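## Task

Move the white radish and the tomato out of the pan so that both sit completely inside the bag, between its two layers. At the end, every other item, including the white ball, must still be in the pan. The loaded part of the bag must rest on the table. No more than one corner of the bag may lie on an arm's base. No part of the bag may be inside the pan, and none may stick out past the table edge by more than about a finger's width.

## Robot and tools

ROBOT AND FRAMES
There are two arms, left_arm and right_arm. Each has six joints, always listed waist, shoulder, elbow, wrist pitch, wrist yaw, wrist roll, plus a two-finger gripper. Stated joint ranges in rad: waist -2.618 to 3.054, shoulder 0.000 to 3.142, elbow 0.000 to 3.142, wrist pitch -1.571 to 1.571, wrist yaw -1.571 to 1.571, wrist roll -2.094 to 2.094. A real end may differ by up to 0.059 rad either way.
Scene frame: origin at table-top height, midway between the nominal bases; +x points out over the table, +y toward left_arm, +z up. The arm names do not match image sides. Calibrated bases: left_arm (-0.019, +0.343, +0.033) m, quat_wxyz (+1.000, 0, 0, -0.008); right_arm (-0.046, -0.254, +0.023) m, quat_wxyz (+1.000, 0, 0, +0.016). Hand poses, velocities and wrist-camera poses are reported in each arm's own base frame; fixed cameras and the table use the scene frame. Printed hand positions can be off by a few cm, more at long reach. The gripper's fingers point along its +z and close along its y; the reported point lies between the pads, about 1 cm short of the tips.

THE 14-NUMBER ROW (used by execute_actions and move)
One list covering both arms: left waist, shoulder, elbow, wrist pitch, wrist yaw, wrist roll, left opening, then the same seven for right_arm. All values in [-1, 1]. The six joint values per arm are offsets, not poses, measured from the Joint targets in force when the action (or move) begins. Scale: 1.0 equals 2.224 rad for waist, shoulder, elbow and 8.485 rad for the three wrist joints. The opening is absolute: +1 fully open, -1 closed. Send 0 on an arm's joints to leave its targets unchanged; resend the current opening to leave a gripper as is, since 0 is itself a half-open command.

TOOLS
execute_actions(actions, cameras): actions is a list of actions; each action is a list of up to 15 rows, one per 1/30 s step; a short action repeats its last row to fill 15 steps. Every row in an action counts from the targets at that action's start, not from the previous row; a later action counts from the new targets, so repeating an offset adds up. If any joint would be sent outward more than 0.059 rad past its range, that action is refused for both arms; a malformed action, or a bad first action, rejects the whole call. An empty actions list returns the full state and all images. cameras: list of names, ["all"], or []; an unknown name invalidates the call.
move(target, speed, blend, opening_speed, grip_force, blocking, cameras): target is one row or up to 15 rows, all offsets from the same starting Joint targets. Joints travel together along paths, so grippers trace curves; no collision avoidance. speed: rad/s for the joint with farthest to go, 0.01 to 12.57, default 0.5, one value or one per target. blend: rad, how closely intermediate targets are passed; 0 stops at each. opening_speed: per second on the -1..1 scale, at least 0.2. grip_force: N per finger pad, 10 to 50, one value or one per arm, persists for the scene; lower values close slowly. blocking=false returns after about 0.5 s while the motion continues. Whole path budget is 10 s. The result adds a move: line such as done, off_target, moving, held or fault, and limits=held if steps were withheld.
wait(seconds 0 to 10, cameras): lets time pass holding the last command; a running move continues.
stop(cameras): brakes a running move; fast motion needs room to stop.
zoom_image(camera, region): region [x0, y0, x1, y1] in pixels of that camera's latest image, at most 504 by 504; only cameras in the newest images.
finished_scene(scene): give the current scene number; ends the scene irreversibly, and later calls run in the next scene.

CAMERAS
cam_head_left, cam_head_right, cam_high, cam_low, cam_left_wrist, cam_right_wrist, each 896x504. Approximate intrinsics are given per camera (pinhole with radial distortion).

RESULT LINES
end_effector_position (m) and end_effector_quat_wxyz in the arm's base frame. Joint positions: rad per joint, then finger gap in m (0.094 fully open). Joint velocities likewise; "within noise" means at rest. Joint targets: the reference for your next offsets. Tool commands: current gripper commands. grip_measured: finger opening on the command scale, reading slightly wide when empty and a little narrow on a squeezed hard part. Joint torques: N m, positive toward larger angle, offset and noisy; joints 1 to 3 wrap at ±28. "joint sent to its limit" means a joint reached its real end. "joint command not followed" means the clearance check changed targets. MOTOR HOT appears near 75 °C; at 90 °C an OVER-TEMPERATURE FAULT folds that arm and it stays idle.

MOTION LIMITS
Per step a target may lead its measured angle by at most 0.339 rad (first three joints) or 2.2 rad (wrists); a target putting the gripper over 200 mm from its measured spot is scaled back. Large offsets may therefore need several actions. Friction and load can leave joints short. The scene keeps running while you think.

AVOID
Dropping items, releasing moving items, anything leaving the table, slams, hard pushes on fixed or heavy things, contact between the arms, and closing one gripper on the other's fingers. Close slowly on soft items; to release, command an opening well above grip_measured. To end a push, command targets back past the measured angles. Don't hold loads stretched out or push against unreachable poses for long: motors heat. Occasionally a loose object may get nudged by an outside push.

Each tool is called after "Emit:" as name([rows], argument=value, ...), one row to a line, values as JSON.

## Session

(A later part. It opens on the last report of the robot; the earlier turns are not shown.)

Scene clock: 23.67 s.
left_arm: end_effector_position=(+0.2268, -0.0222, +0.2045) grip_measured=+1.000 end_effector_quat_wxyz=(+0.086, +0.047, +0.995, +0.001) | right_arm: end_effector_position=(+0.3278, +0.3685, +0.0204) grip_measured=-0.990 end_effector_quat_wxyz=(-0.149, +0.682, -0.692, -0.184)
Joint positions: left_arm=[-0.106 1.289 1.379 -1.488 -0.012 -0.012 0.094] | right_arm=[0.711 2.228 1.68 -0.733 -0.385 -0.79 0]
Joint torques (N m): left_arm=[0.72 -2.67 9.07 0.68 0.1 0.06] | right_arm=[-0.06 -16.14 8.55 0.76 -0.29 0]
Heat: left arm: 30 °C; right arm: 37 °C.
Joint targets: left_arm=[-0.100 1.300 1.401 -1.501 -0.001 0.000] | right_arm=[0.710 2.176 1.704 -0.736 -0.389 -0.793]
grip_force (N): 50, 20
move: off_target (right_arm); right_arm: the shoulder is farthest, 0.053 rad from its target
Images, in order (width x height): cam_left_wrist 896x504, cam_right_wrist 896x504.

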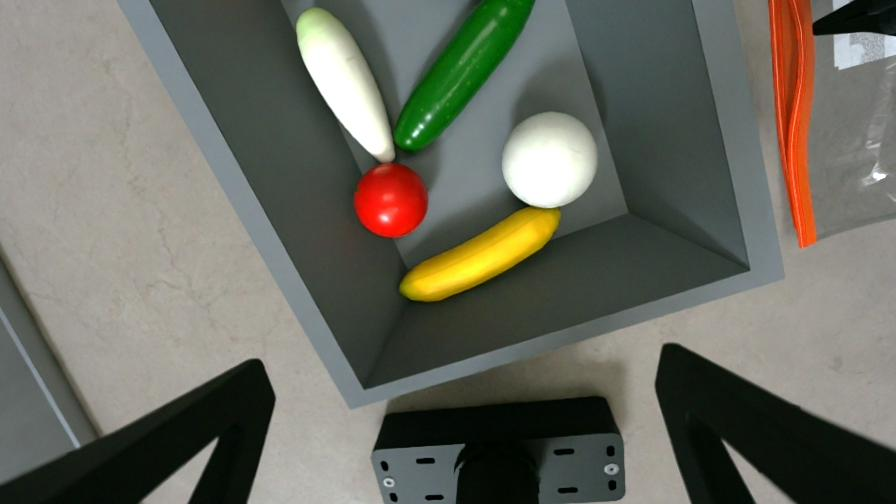

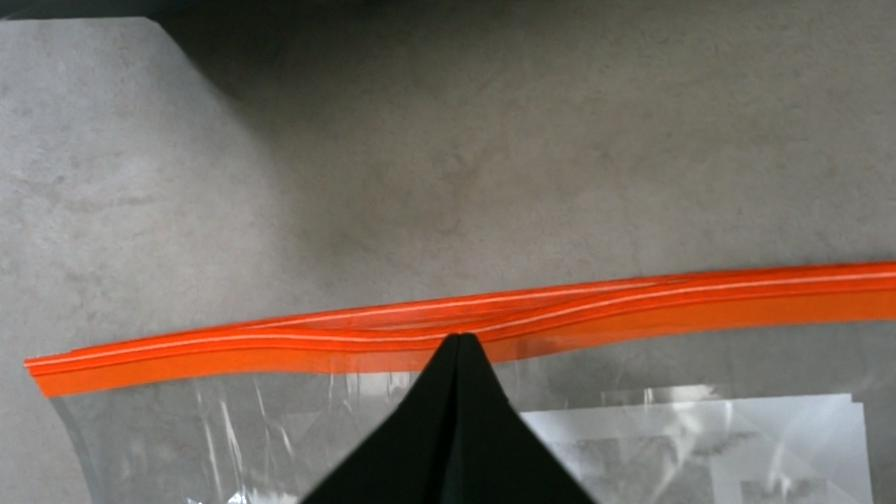

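Emit:
move(target=[0,0,0,0,0,0,1,0.125,0.1255,0.196,-0.0592,0.0943,0.2145,-0.1], speed=1.0, cameras=["cam_right_wrist","cam_left_wrist","cam_high"], grip_force=50)

Scene clock: 29.23 s.
left_arm: end_effector_position=(+0.2268, -0.0222, +0.2045) grip_measured=+1.000 end_effector_quat_wxyz=(+0.086, +0.047, +0.995, +0.001) | right_arm: end_effector_position=(+0.3190, +0.3596, +0.0294) grip_measured=-0.101 end_effector_quat_wxyz=(+0.171, +0.018, +0.980, -0.100)
Joint positions: left_arm=[-0.106 1.289 1.379 -1.488 -0.012 -0.012 0.094] | right_arm=[0.986 2.436 2.112 -1.232 0.398 1.019 0.042]
Joint torques (N m): left_arm=[0.68 -2.73 9.03 0.67 0.1 0.07] | right_arm=[0.2 -10.92 8.59 0.19 0.37 0.2]
Heat: left arm: 30 °C; right arm: 38 °C.
Joint targets: left_arm=[-0.100 1.300 1.401 -1.501 -0.001 0.000] | right_arm=[0.988 2.455 2.140 -1.238 0.411 1.027]
move: done
Images, in order (width x height): cam_high 896x504, cam_left_wrist 896x504, cam_right_wrist 896x504.

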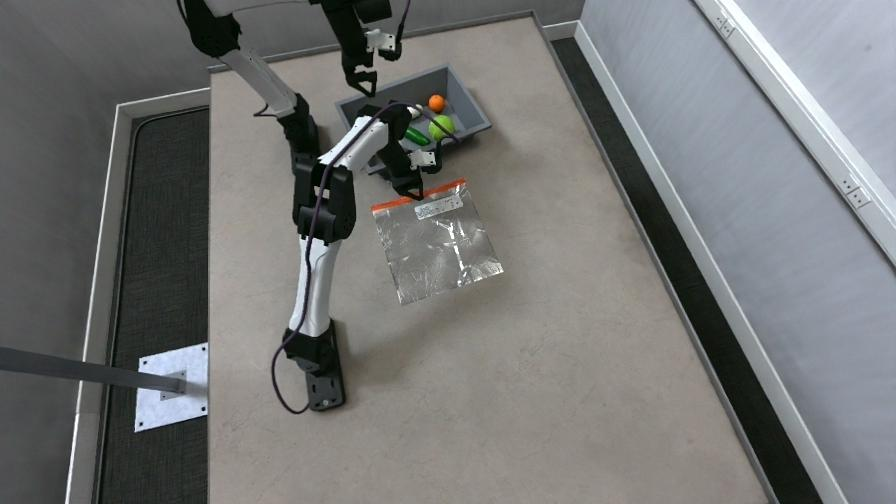

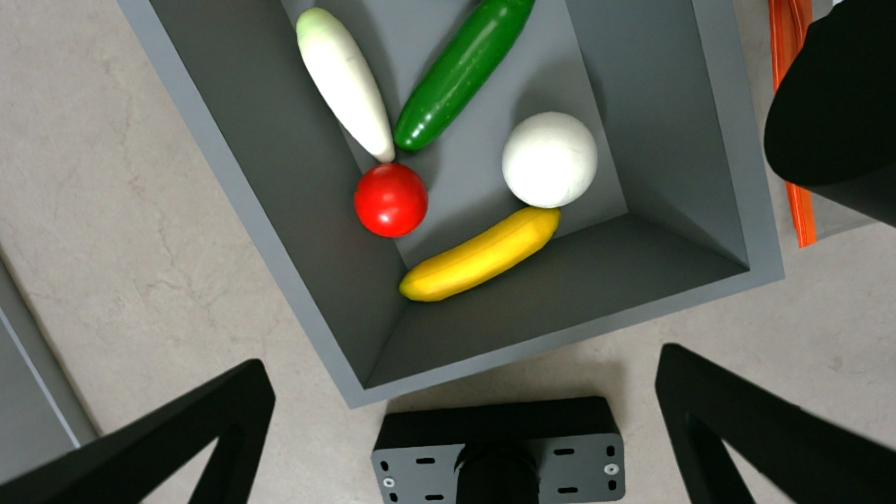

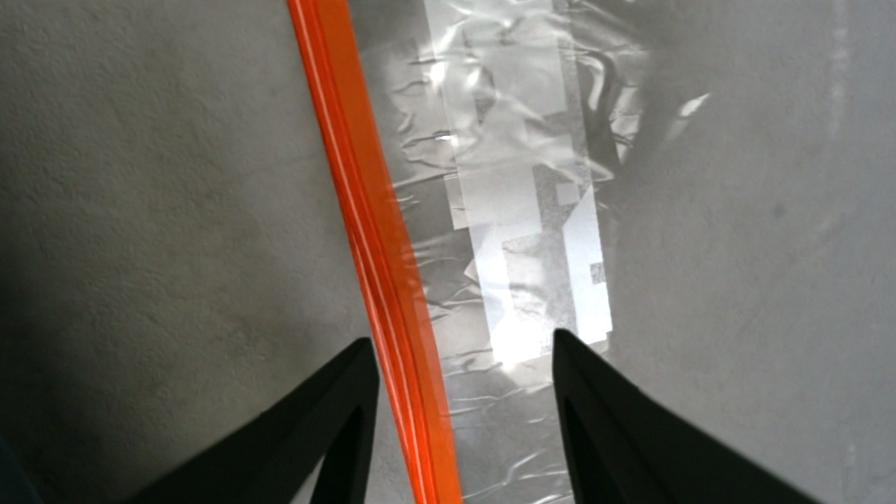

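Emit:
zoom_image(camera="cam_right_wrist", region=[270, 100, 600, 420])

Scaled by 1.527 from the camera's 896x504 image, which has a finer 1280x720 frame.

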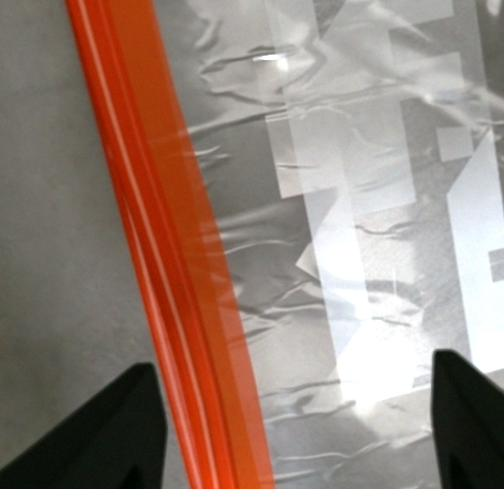

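Emit:
move(target=[0,0,0,0,0,0,1,0.008,0.0009,-0.0342,0.0092,0,0,-0.1], speed=0.4, cameras=["cam_right_wrist"])

Emit:
zoom_image(camera="cam_right_wrist", region=[300, 150, 630, 470])

Scene clock: 31.50 s.
left_arm: end_effector_position=(+0.2268, -0.0222, +0.2045) grip_measured=+1.000 end_effector_quat_wxyz=(+0.086, +0.047, +0.995, +0.001) | right_arm: end_effector_position=(+0.3146, +0.3660, +0.0161) grip_measured=-0.101 end_effector_quat_wxyz=(+0.175, +0.011, +0.980, -0.095)
Joint positions: left_arm=[-0.106 1.289 1.379 -1.488 -0.012 -0.012 0.094] | right_arm=[1.001 2.44 2.067 -1.171 0.4 1.019 0.042]
Joint torques (N m): left_arm=[0.69 -2.74 9.06 0.68 0.1 0.05] | right_arm=[0.44 -11.14 5.65 0.4 0.33 0.14]
Heat: left arm: 31 °C; right arm: 38 °C.
Joint targets: left_arm=[-0.100 1.300 1.401 -1.501 -0.001 0.000] | right_arm=[1.006 2.457 2.064 -1.160 0.411 1.027]
move: done
Images, in order (width x height): cam_right_wrist 896x504.

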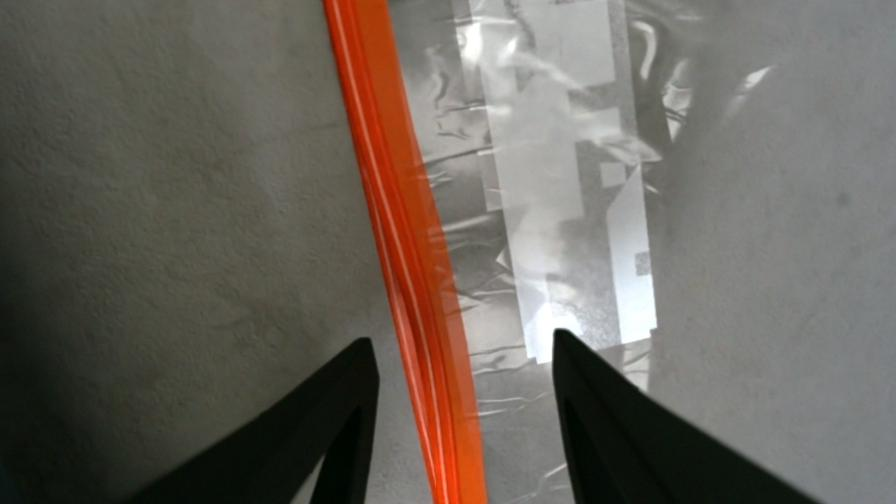

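Scaled by 1.527 from the camera's 896x504 image, which has a finer 1280x720 frame.

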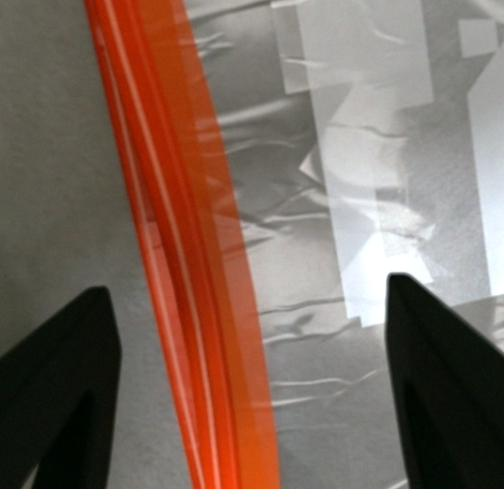

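Emit:
move(target=[0,0,0,0,0,0,1,-0.0042,-0.0111,-0.045,0.0089,0,0,-0.1], speed=0.3, cameras=["cam_right_wrist"])

Emit:
zoom_image(camera="cam_right_wrist", region=[300, 150, 630, 470])

Scene clock: 32.67 s.
left_arm: end_effector_position=(+0.2268, -0.0222, +0.2045) grip_measured=+1.000 end_effector_quat_wxyz=(+0.086, +0.047, +0.995, +0.001) | right_arm: end_effector_position=(+0.3111, +0.3571, -0.0021) grip_measured=-0.101 end_effector_quat_wxyz=(+0.174, +0.010, +0.979, -0.108)
Joint positions: left_arm=[-0.106 1.289 1.379 -1.488 -0.012 -0.012 0.094] | right_arm=[1.002 2.439 1.987 -1.117 0.413 1.022 0.042]
Joint torques (N m): left_arm=[0.72 -2.76 9.05 0.67 0.11 0.05] | right_arm=[-0.53 -13.15 3.67 0.58 0.21 0.12]
Heat: left arm: 31 °C; right arm: 39 °C.
Joint targets: left_arm=[-0.100 1.300 1.401 -1.501 -0.001 0.000] | right_arm=[0.996 2.432 1.964 -1.085 0.411 1.027]
move: done
Images, in order (width x height): cam_right_wrist 896x504.

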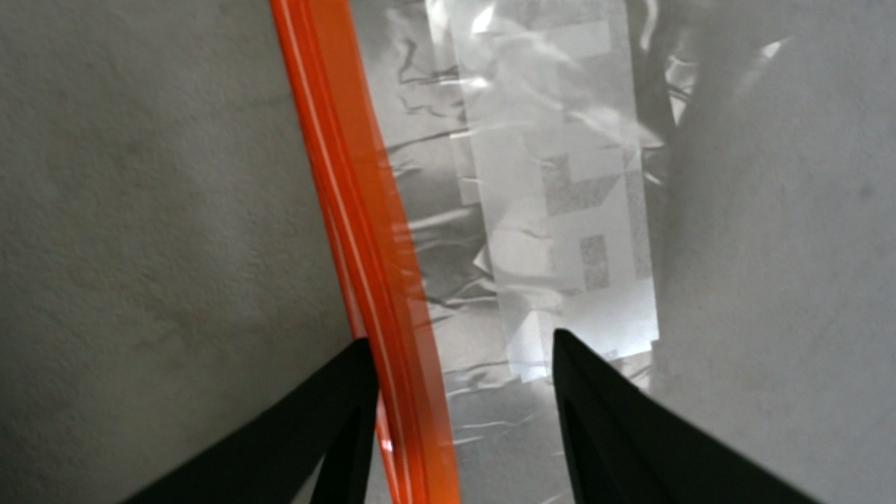

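Scaled by 1.527 from the camera's 896x504 image, which has a finer 1280x720 frame.

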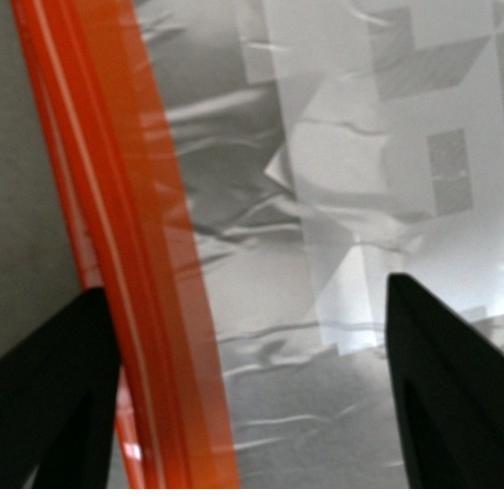

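Emit:
move(target=[0,0,0,0,0,0,1,0,0,0,0,0,0,-1], opening_speed=0.6, cameras=["cam_right_wrist"])

Emit:
zoom_image(camera="cam_right_wrist", region=[300, 150, 630, 470])

Scene clock: 34.63 s.
left_arm: end_effector_position=(+0.2268, -0.0222, +0.2045) grip_measured=+1.000 end_effector_quat_wxyz=(+0.086, +0.047, +0.995, +0.001) | right_arm: end_effector_position=(+0.3141, +0.3617, -0.0051) grip_measured=-0.990 end_effector_quat_wxyz=(+0.182, +0.012, +0.979, -0.097)
Joint positions: left_arm=[-0.106 1.289 1.379 -1.488 -0.012 -0.012 0.094] | right_arm=[1.002 2.439 1.974 -1.078 0.414 1.022 0]
Joint torques (N m): left_arm=[0.69 -2.74 9.09 0.68 0.11 0.06] | right_arm=[-0.54 -13.11 4.92 0.23 0.21 0.11]
Heat: left arm: 31 °C; right arm: 40 °C.
Joint targets: left_arm=[-0.100 1.300 1.401 -1.501 -0.001 0.000] | right_arm=[0.996 2.432 1.964 -1.085 0.412 1.027]
move: done
Images, in order (width x height): cam_right_wrist 896x504.

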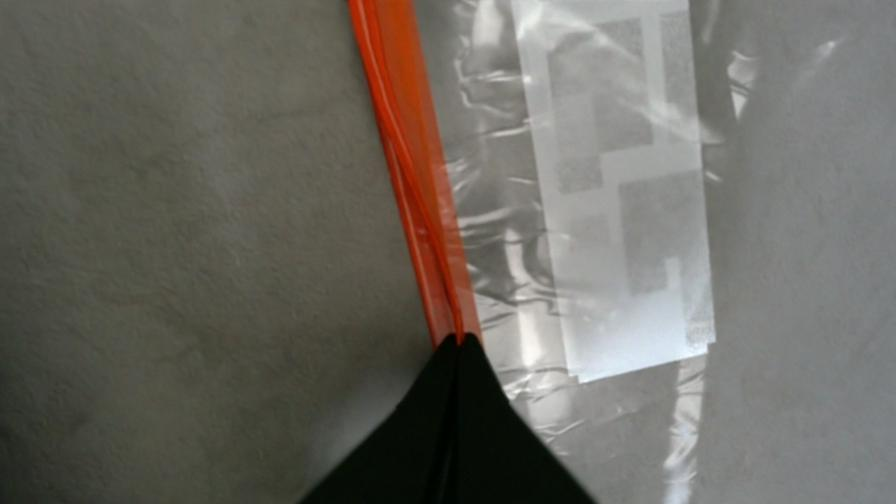

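Scaled by 1.527 from the camera's 896x504 image, which has a finer 1280x720 frame.

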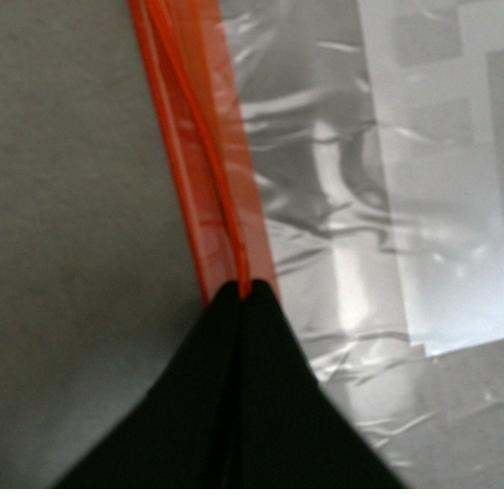

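Emit:
move(target=[0,0,0,0,0,0,1,-0.015,-0.2145,-0.2734,0.0668,0,0,-1], speed=0.4, cameras=["all"])

Emit:
zoom_image(camera="cam_high", region=[320, 50, 500, 180])

Emit:
zoom_image(camera="cam_left_wrist", region=[200, 0, 460, 260])

Scene clock: 38.73 s.
left_arm: end_effector_position=(+0.2268, -0.0222, +0.2045) grip_measured=+1.000 end_effector_quat_wxyz=(+0.086, +0.047, +0.995, +0.001) | right_arm: end_effector_position=(+0.3143, +0.3330, +0.0391) grip_measured=-0.990 end_effector_quat_wxyz=(+0.275, +0.066, +0.958, +0.050)
Joint positions: left_arm=[-0.106 1.289 1.379 -1.488 -0.012 -0.012 0.094] | right_arm=[0.969 2.004 1.361 -0.534 0.417 1.022 0]
Joint torques (N m): left_arm=[0.75 -2.74 9.07 0.68 0.1 0.07] | right_arm=[-0.54 -14.15 5.65 1.01 0.16 0.1]
Heat: left arm: 31 °C; right arm: 42 °C.
Joint targets: left_arm=[-0.100 1.300 1.401 -1.501 -0.001 0.000] | right_arm=[0.963 1.955 1.356 -0.518 0.411 1.027]
move: off_target (right_arm); right_arm: the shoulder is farthest, 0.049 rad from its target

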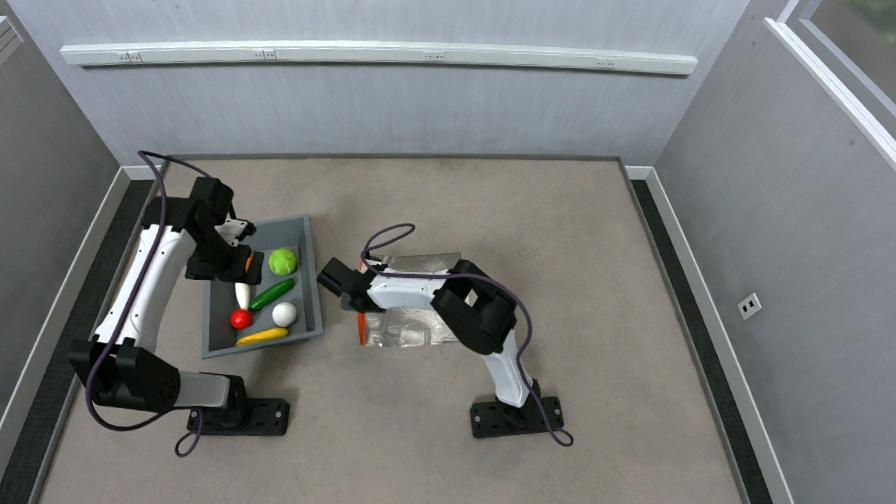

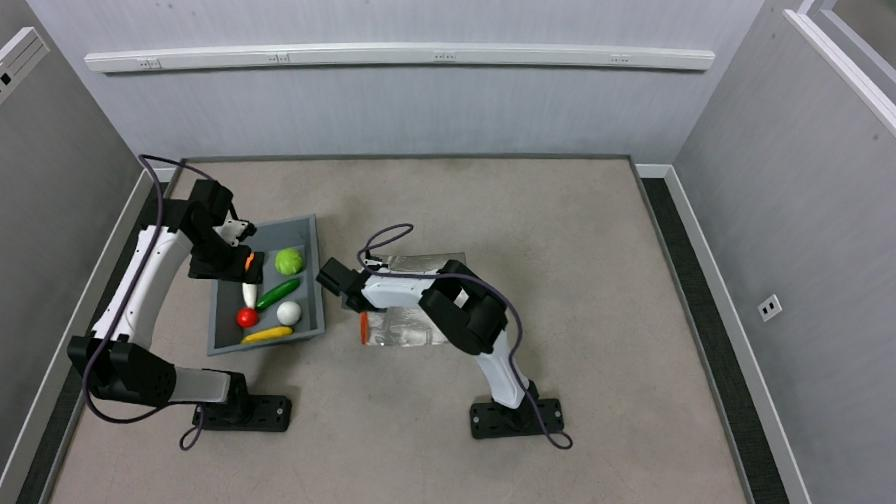

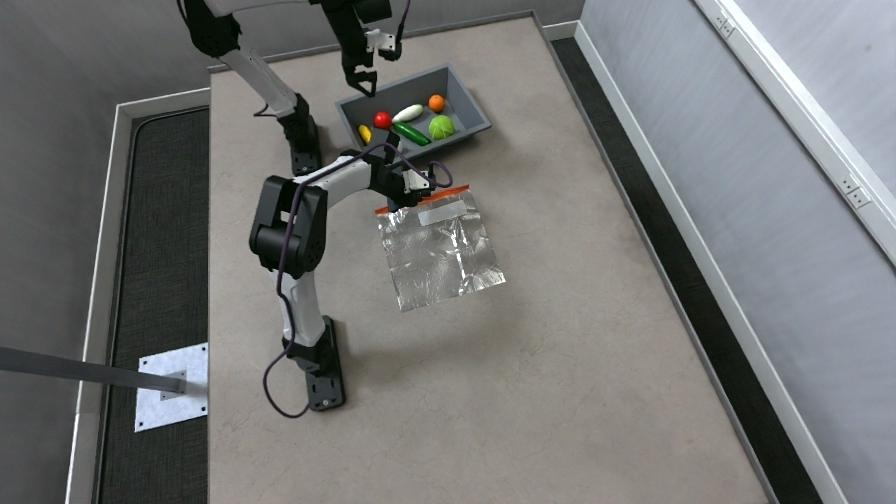

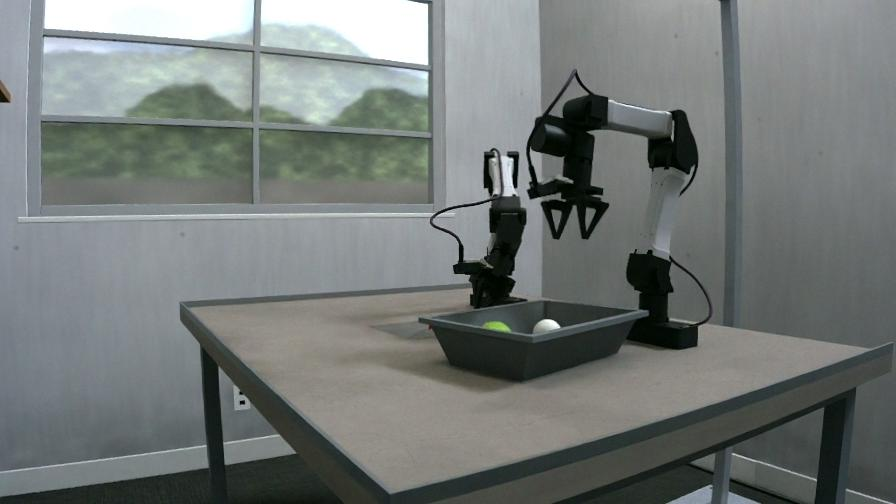

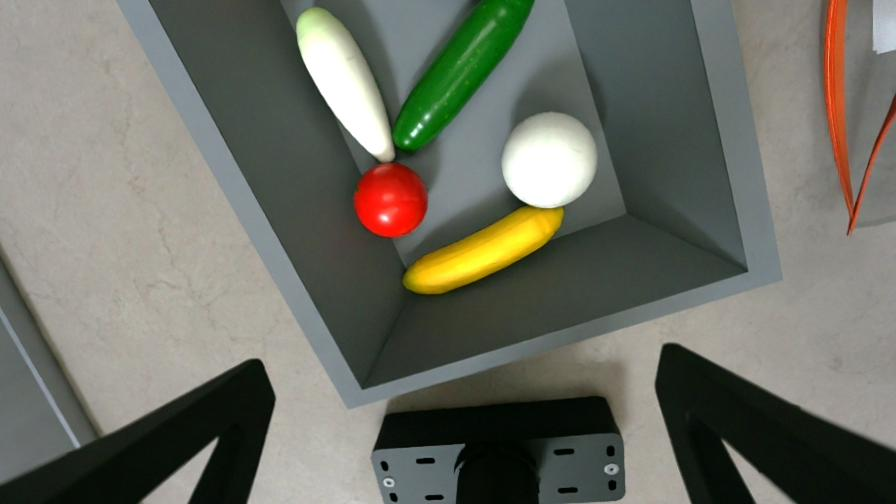

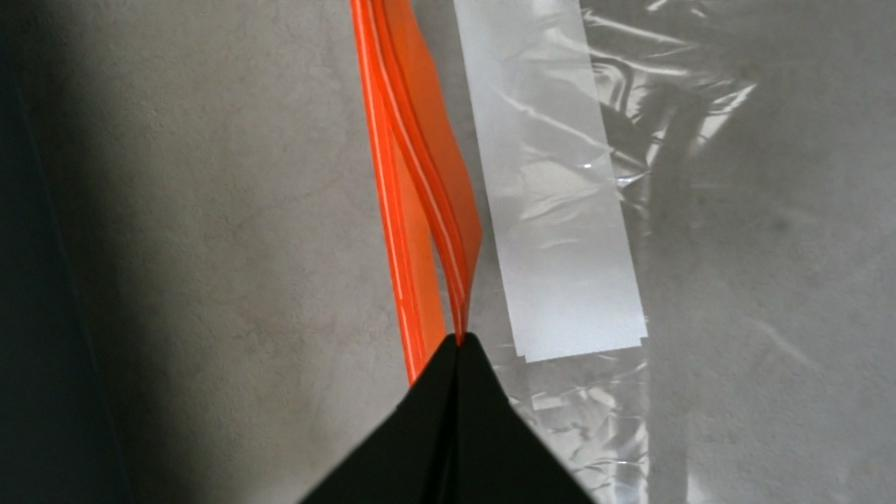

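Scaled by 2.800 from the camera's 896x504 image, which has a finer 1280x720 frame.

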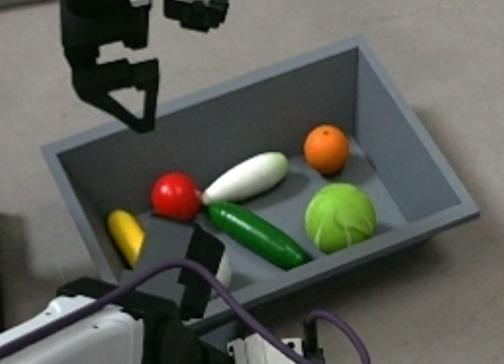

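Scaled by 1.938 from the camera's 896x504 image, which has a finer 1280x720 frame.

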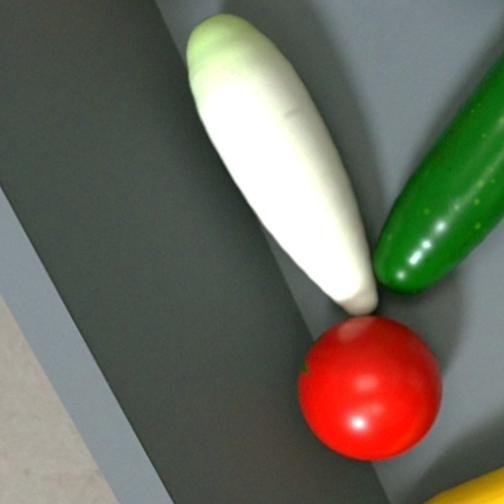

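Emit:
move(target=[0.1016,0.196,-0.0917,0.055,0,-0.0306,1,0,-0.018,0.0315,-0.013,0,0,-1], speed=0.5, cameras=["cam_left_wrist","cam_right_wrist","cam_high"])

Emit:
zoom_image(camera="cam_high", region=[320, 50, 540, 320])

Scene clock: 41.57 s.
left_arm: end_effector_position=(+0.3012, +0.0392, +0.0552) grip_measured=+1.000 end_effector_quat_wxyz=(+0.001, -0.184, +0.983, +0.005) | right_arm: end_effector_position=(+0.3108, +0.3278, +0.0596) grip_measured=-0.990 end_effector_quat_wxyz=(+0.270, +0.064, +0.960, +0.043)
Joint positions: left_arm=[0.123 1.729 1.203 -1.045 -0.01 -0.247 0.094] | right_arm=[0.969 1.965 1.398 -0.627 0.417 1.022 0]
Joint torques (N m): left_arm=[0.42 -6.79 6.04 0.51 0.08 -0.16] | right_arm=[-0.55 -13.98 8.92 0.86 0.16 0.1]
Heat: left arm: 31 °C; right arm: 42 °C.
Joint targets: left_arm=[0.126 1.736 1.196 -1.034 -0.001 -0.260] | right_arm=[0.963 1.915 1.426 -0.628 0.411 1.027]
move: off_target (right_arm); right_arm: the shoulder is farthest, 0.050 rad from its target
Images, in order (width x height): cam_high 896x504, cam_left_wrist 896x504, cam_right_wrist 896x504.

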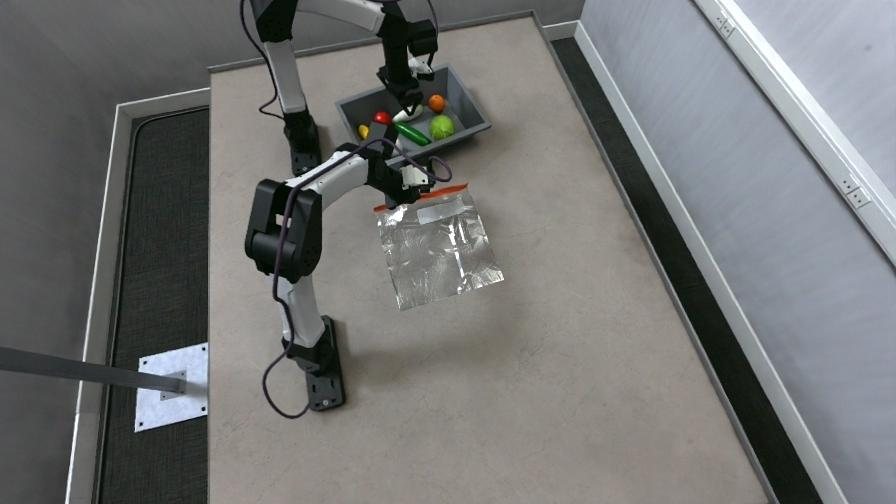

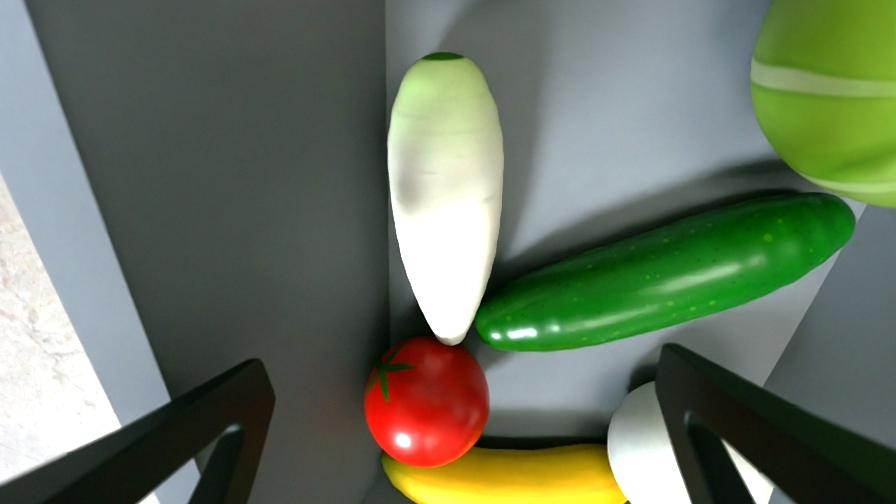

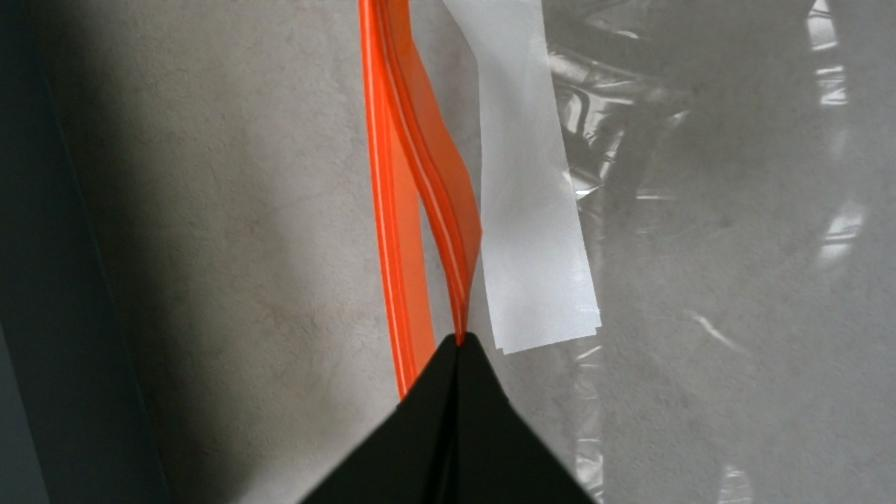

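Scaled by 1.867 from the camera's 896x504 image, which has a finer 1280x720 frame.

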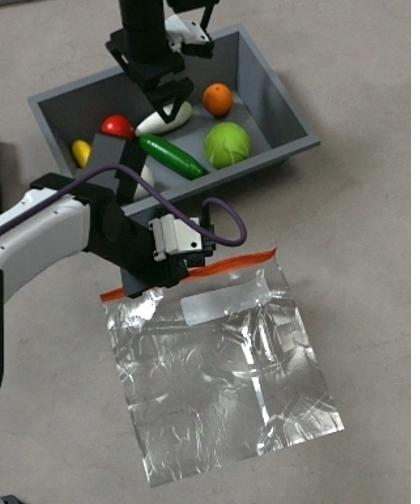

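Emit:
move(target=[0.0072,0.0452,-0.0406,0.0226,0,0,0.05,0,0,0,0,0,0,-1], speed=0.2, cameras=["cam_left_wrist"])

Scene clock: 44.33 s.
left_arm: end_effector_position=(+0.3110, +0.0444, +0.0082) grip_measured=+0.052 end_effector_quat_wxyz=(+0.007, -0.191, +0.982, +0.005) | right_arm: end_effector_position=(+0.3108, +0.3278, +0.0596) grip_measured=-0.990 end_effector_quat_wxyz=(+0.270, +0.064, +0.960, +0.043)
Joint positions: left_arm=[0.136 1.821 1.116 -0.853 -0.01 -0.248 0.049] | right_arm=[0.969 1.965 1.398 -0.627 0.417 1.022 0]
Joint torques (N m): left_arm=[0.72 -6.6 5.38 0.58 0.09 -0.15] | right_arm=[-0.55 -13.97 8.96 0.87 0.16 0.1]
Heat: left arm: 31 °C; right arm: 42 °C.
Joint targets: left_arm=[0.142 1.837 1.106 -0.842 -0.001 -0.260] | right_arm=[0.963 1.915 1.426 -0.628 0.411 1.027]
move: off_target (right_arm); right_arm: the shoulder is farthest, 0.050 rad from its target
Images, in order (width x height): cam_left_wrist 896x504.

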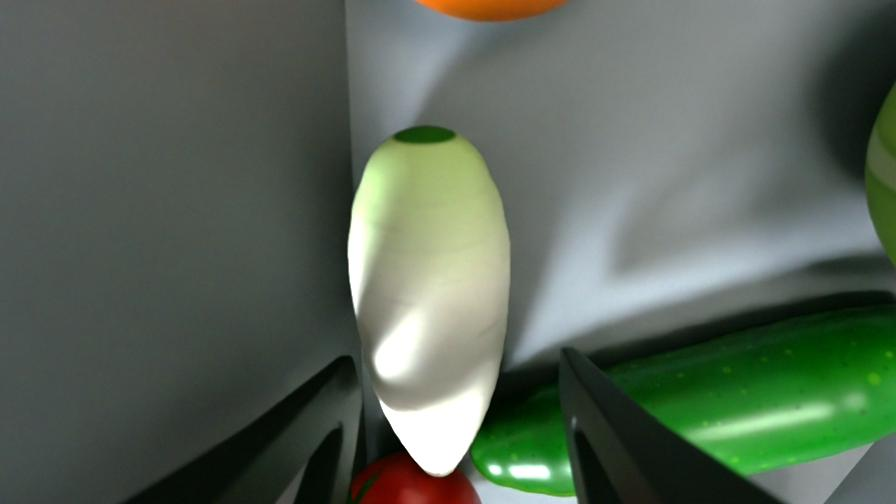

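Emit:
move([
  [0.0134,0.0253,0.0008,0.0064,0,0.0035,0.05,0,0,0,0,0,0,-1],
  [0.0134,0.0253,0.0008,0.0064,0,0.0035,-0.6,0,0,0,0,0,0,-1],
], speed=0.1, grip_force=[25,50], opening_speed=0.8, cameras=["cam_left_wrist"])

Scene clock: 54.90 s.
left_arm: end_effector_position=(+0.3173, +0.0539, -0.0072) grip_measured=-0.311 end_effector_quat_wxyz=(+0.008, -0.203, +0.979, +0.002) | right_arm: end_effector_position=(+0.3108, +0.3278, +0.0596) grip_measured=-0.990 end_effector_quat_wxyz=(+0.270, +0.064, +0.960, +0.043)
Joint positions: left_arm=[0.166 1.873 1.116 -0.798 -0.005 -0.242 0.032] | right_arm=[0.969 1.965 1.398 -0.627 0.417 1.022 0]
Joint torques (N m): left_arm=[0.7 -6.65 5.37 0.56 0.03 0.07] | right_arm=[-0.54 -13.98 8.95 0.87 0.15 0.1]
Heat: left arm: 31 °C; right arm: 43 °C.
Joint targets: left_arm=[0.172 1.893 1.108 -0.788 -0.001 -0.230] | right_arm=[0.963 1.915 1.426 -0.628 0.411 1.027]
grip_force (N): 25, 50
move: off_target (right_arm); right_arm: the shoulder is farthest, 0.050 rad from its target
Images, in order (width x height): cam_left_wrist 896x504.

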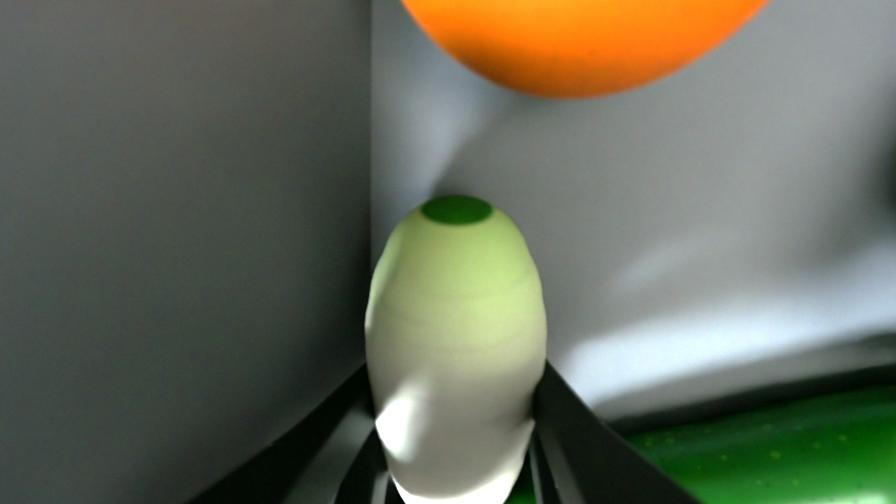

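Emit:
move(target=[0,-0.0612,0.1664,-0.0603,0,0,-0.6,-0.0353,-0.0967,-0.0881,0.003,0,0,-1], speed=0.4, cameras=["all"])

Emit:
zoom_image(camera="cam_high", region=[320, 50, 540, 320])

Emit:
zoom_image(camera="cam_head_left", region=[300, 200, 500, 360])

Scene clock: 60.07 s.
left_arm: end_effector_position=(+0.3129, +0.0532, +0.1049) grip_measured=-0.318 end_effector_quat_wxyz=(-0.016, -0.203, +0.979, +0.003) | right_arm: end_effector_position=(+0.3119, +0.2731, +0.0966) grip_measured=-0.990 end_effector_quat_wxyz=(+0.289, +0.108, +0.949, +0.060)
Joint positions: left_arm=[0.166 1.777 1.461 -1.287 -0.005 -0.242 0.032] | right_arm=[0.89 1.742 1.235 -0.619 0.416 1.022 0]
Joint torques (N m): left_arm=[0.7 -9.51 8.61 0.19 0.03 0.06] | right_arm=[-0.47 -11.64 6.06 1.15 0.16 0.1]
Heat: left arm: 31 °C; right arm: 44 °C.
Joint targets: left_arm=[0.172 1.757 1.478 -1.299 -0.001 -0.230] | right_arm=[0.884 1.700 1.230 -0.603 0.411 1.027]
grip_force (N): 25, 50
move: off_target (right_arm); right_arm: the shoulder is farthest, 0.042 rad from its target

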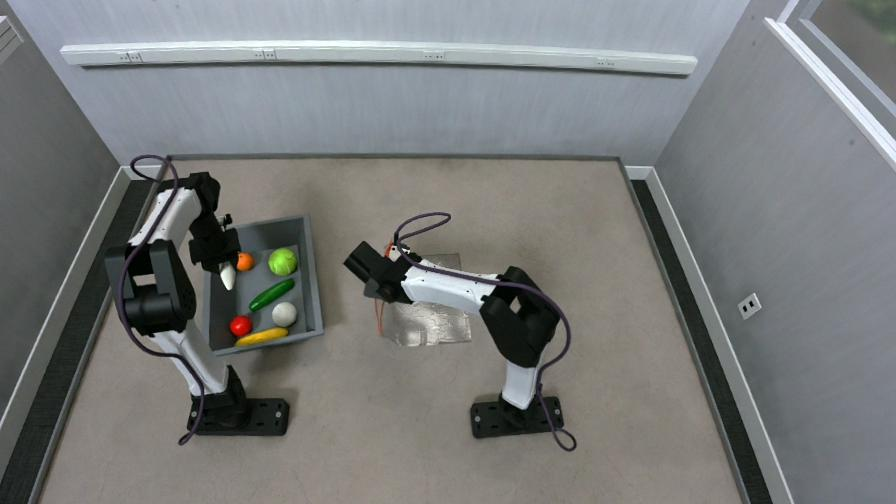

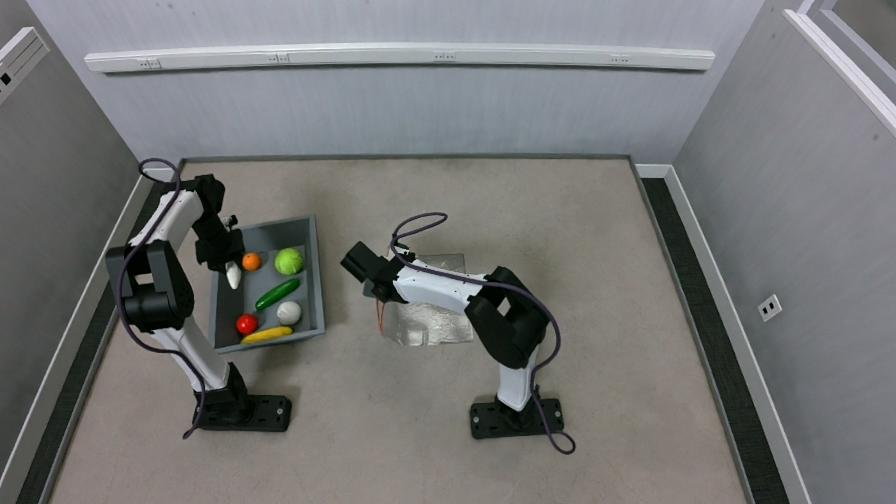

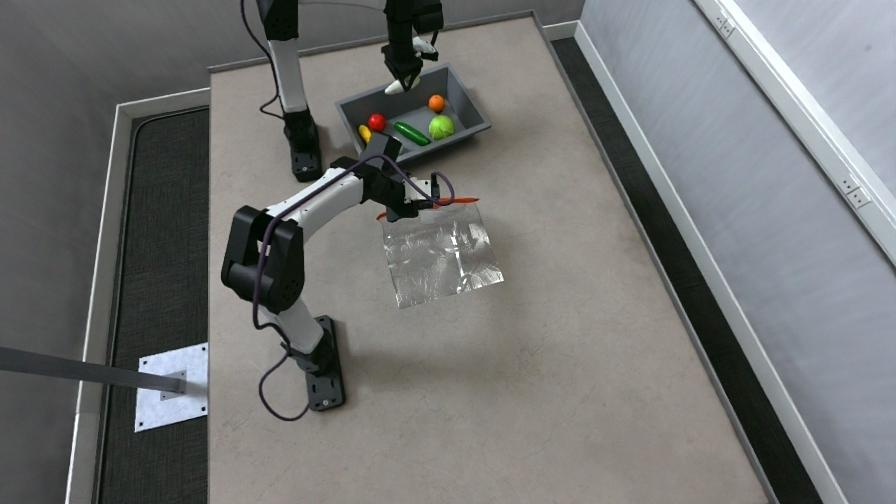

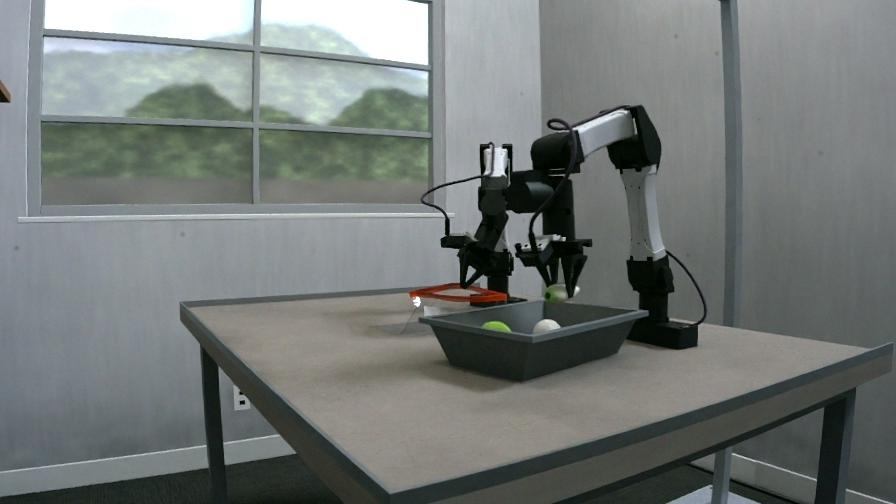

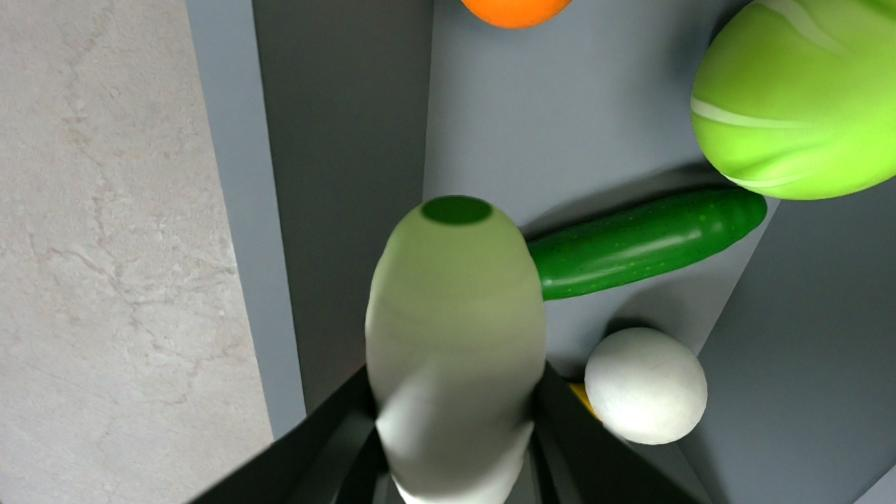

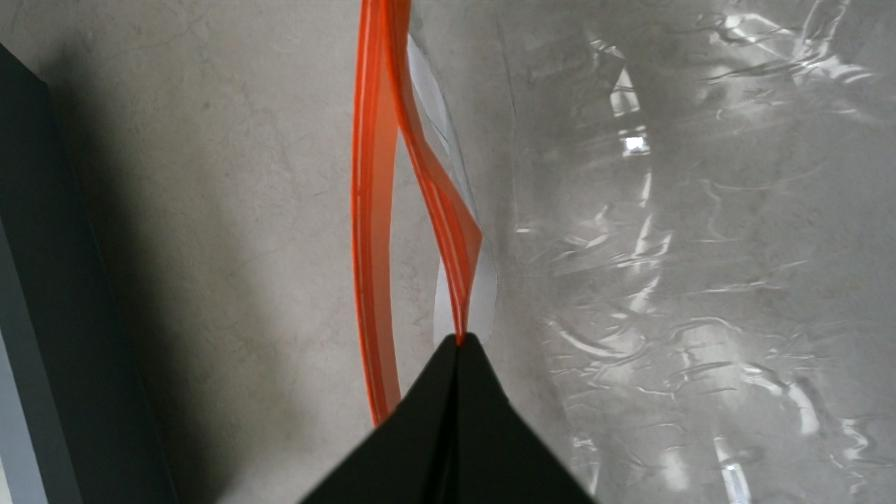

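Scaled by 1.867 from the camera's 896x504 image, which has a finer 1280x720 frame.

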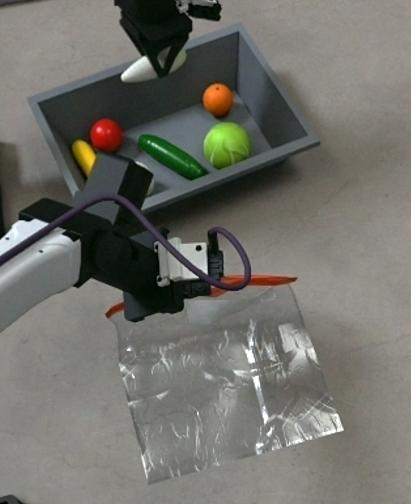

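Scaled by 2.520 from the camera's 896x504 image, which has a finer 1280x720 frame.

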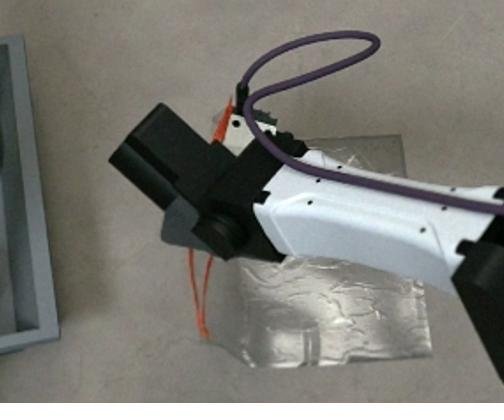

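Emit:
zoom_image(camera="cam_low", region=[370, 220, 620, 360])

Emit:
zoom_image(camera="cam_right_wrist", region=[300, 0, 600, 470])

Scaled by 2.016 from the camera's 896x504 image, which has a finer 1280x720 frame.

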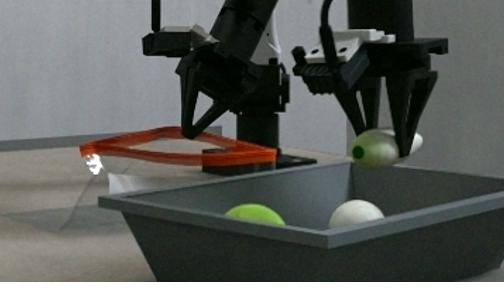

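Scaled by 1.072 from the camera's 896x504 image, which has a finer 1280x720 frame.

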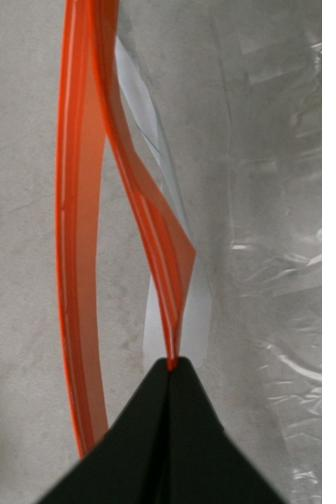

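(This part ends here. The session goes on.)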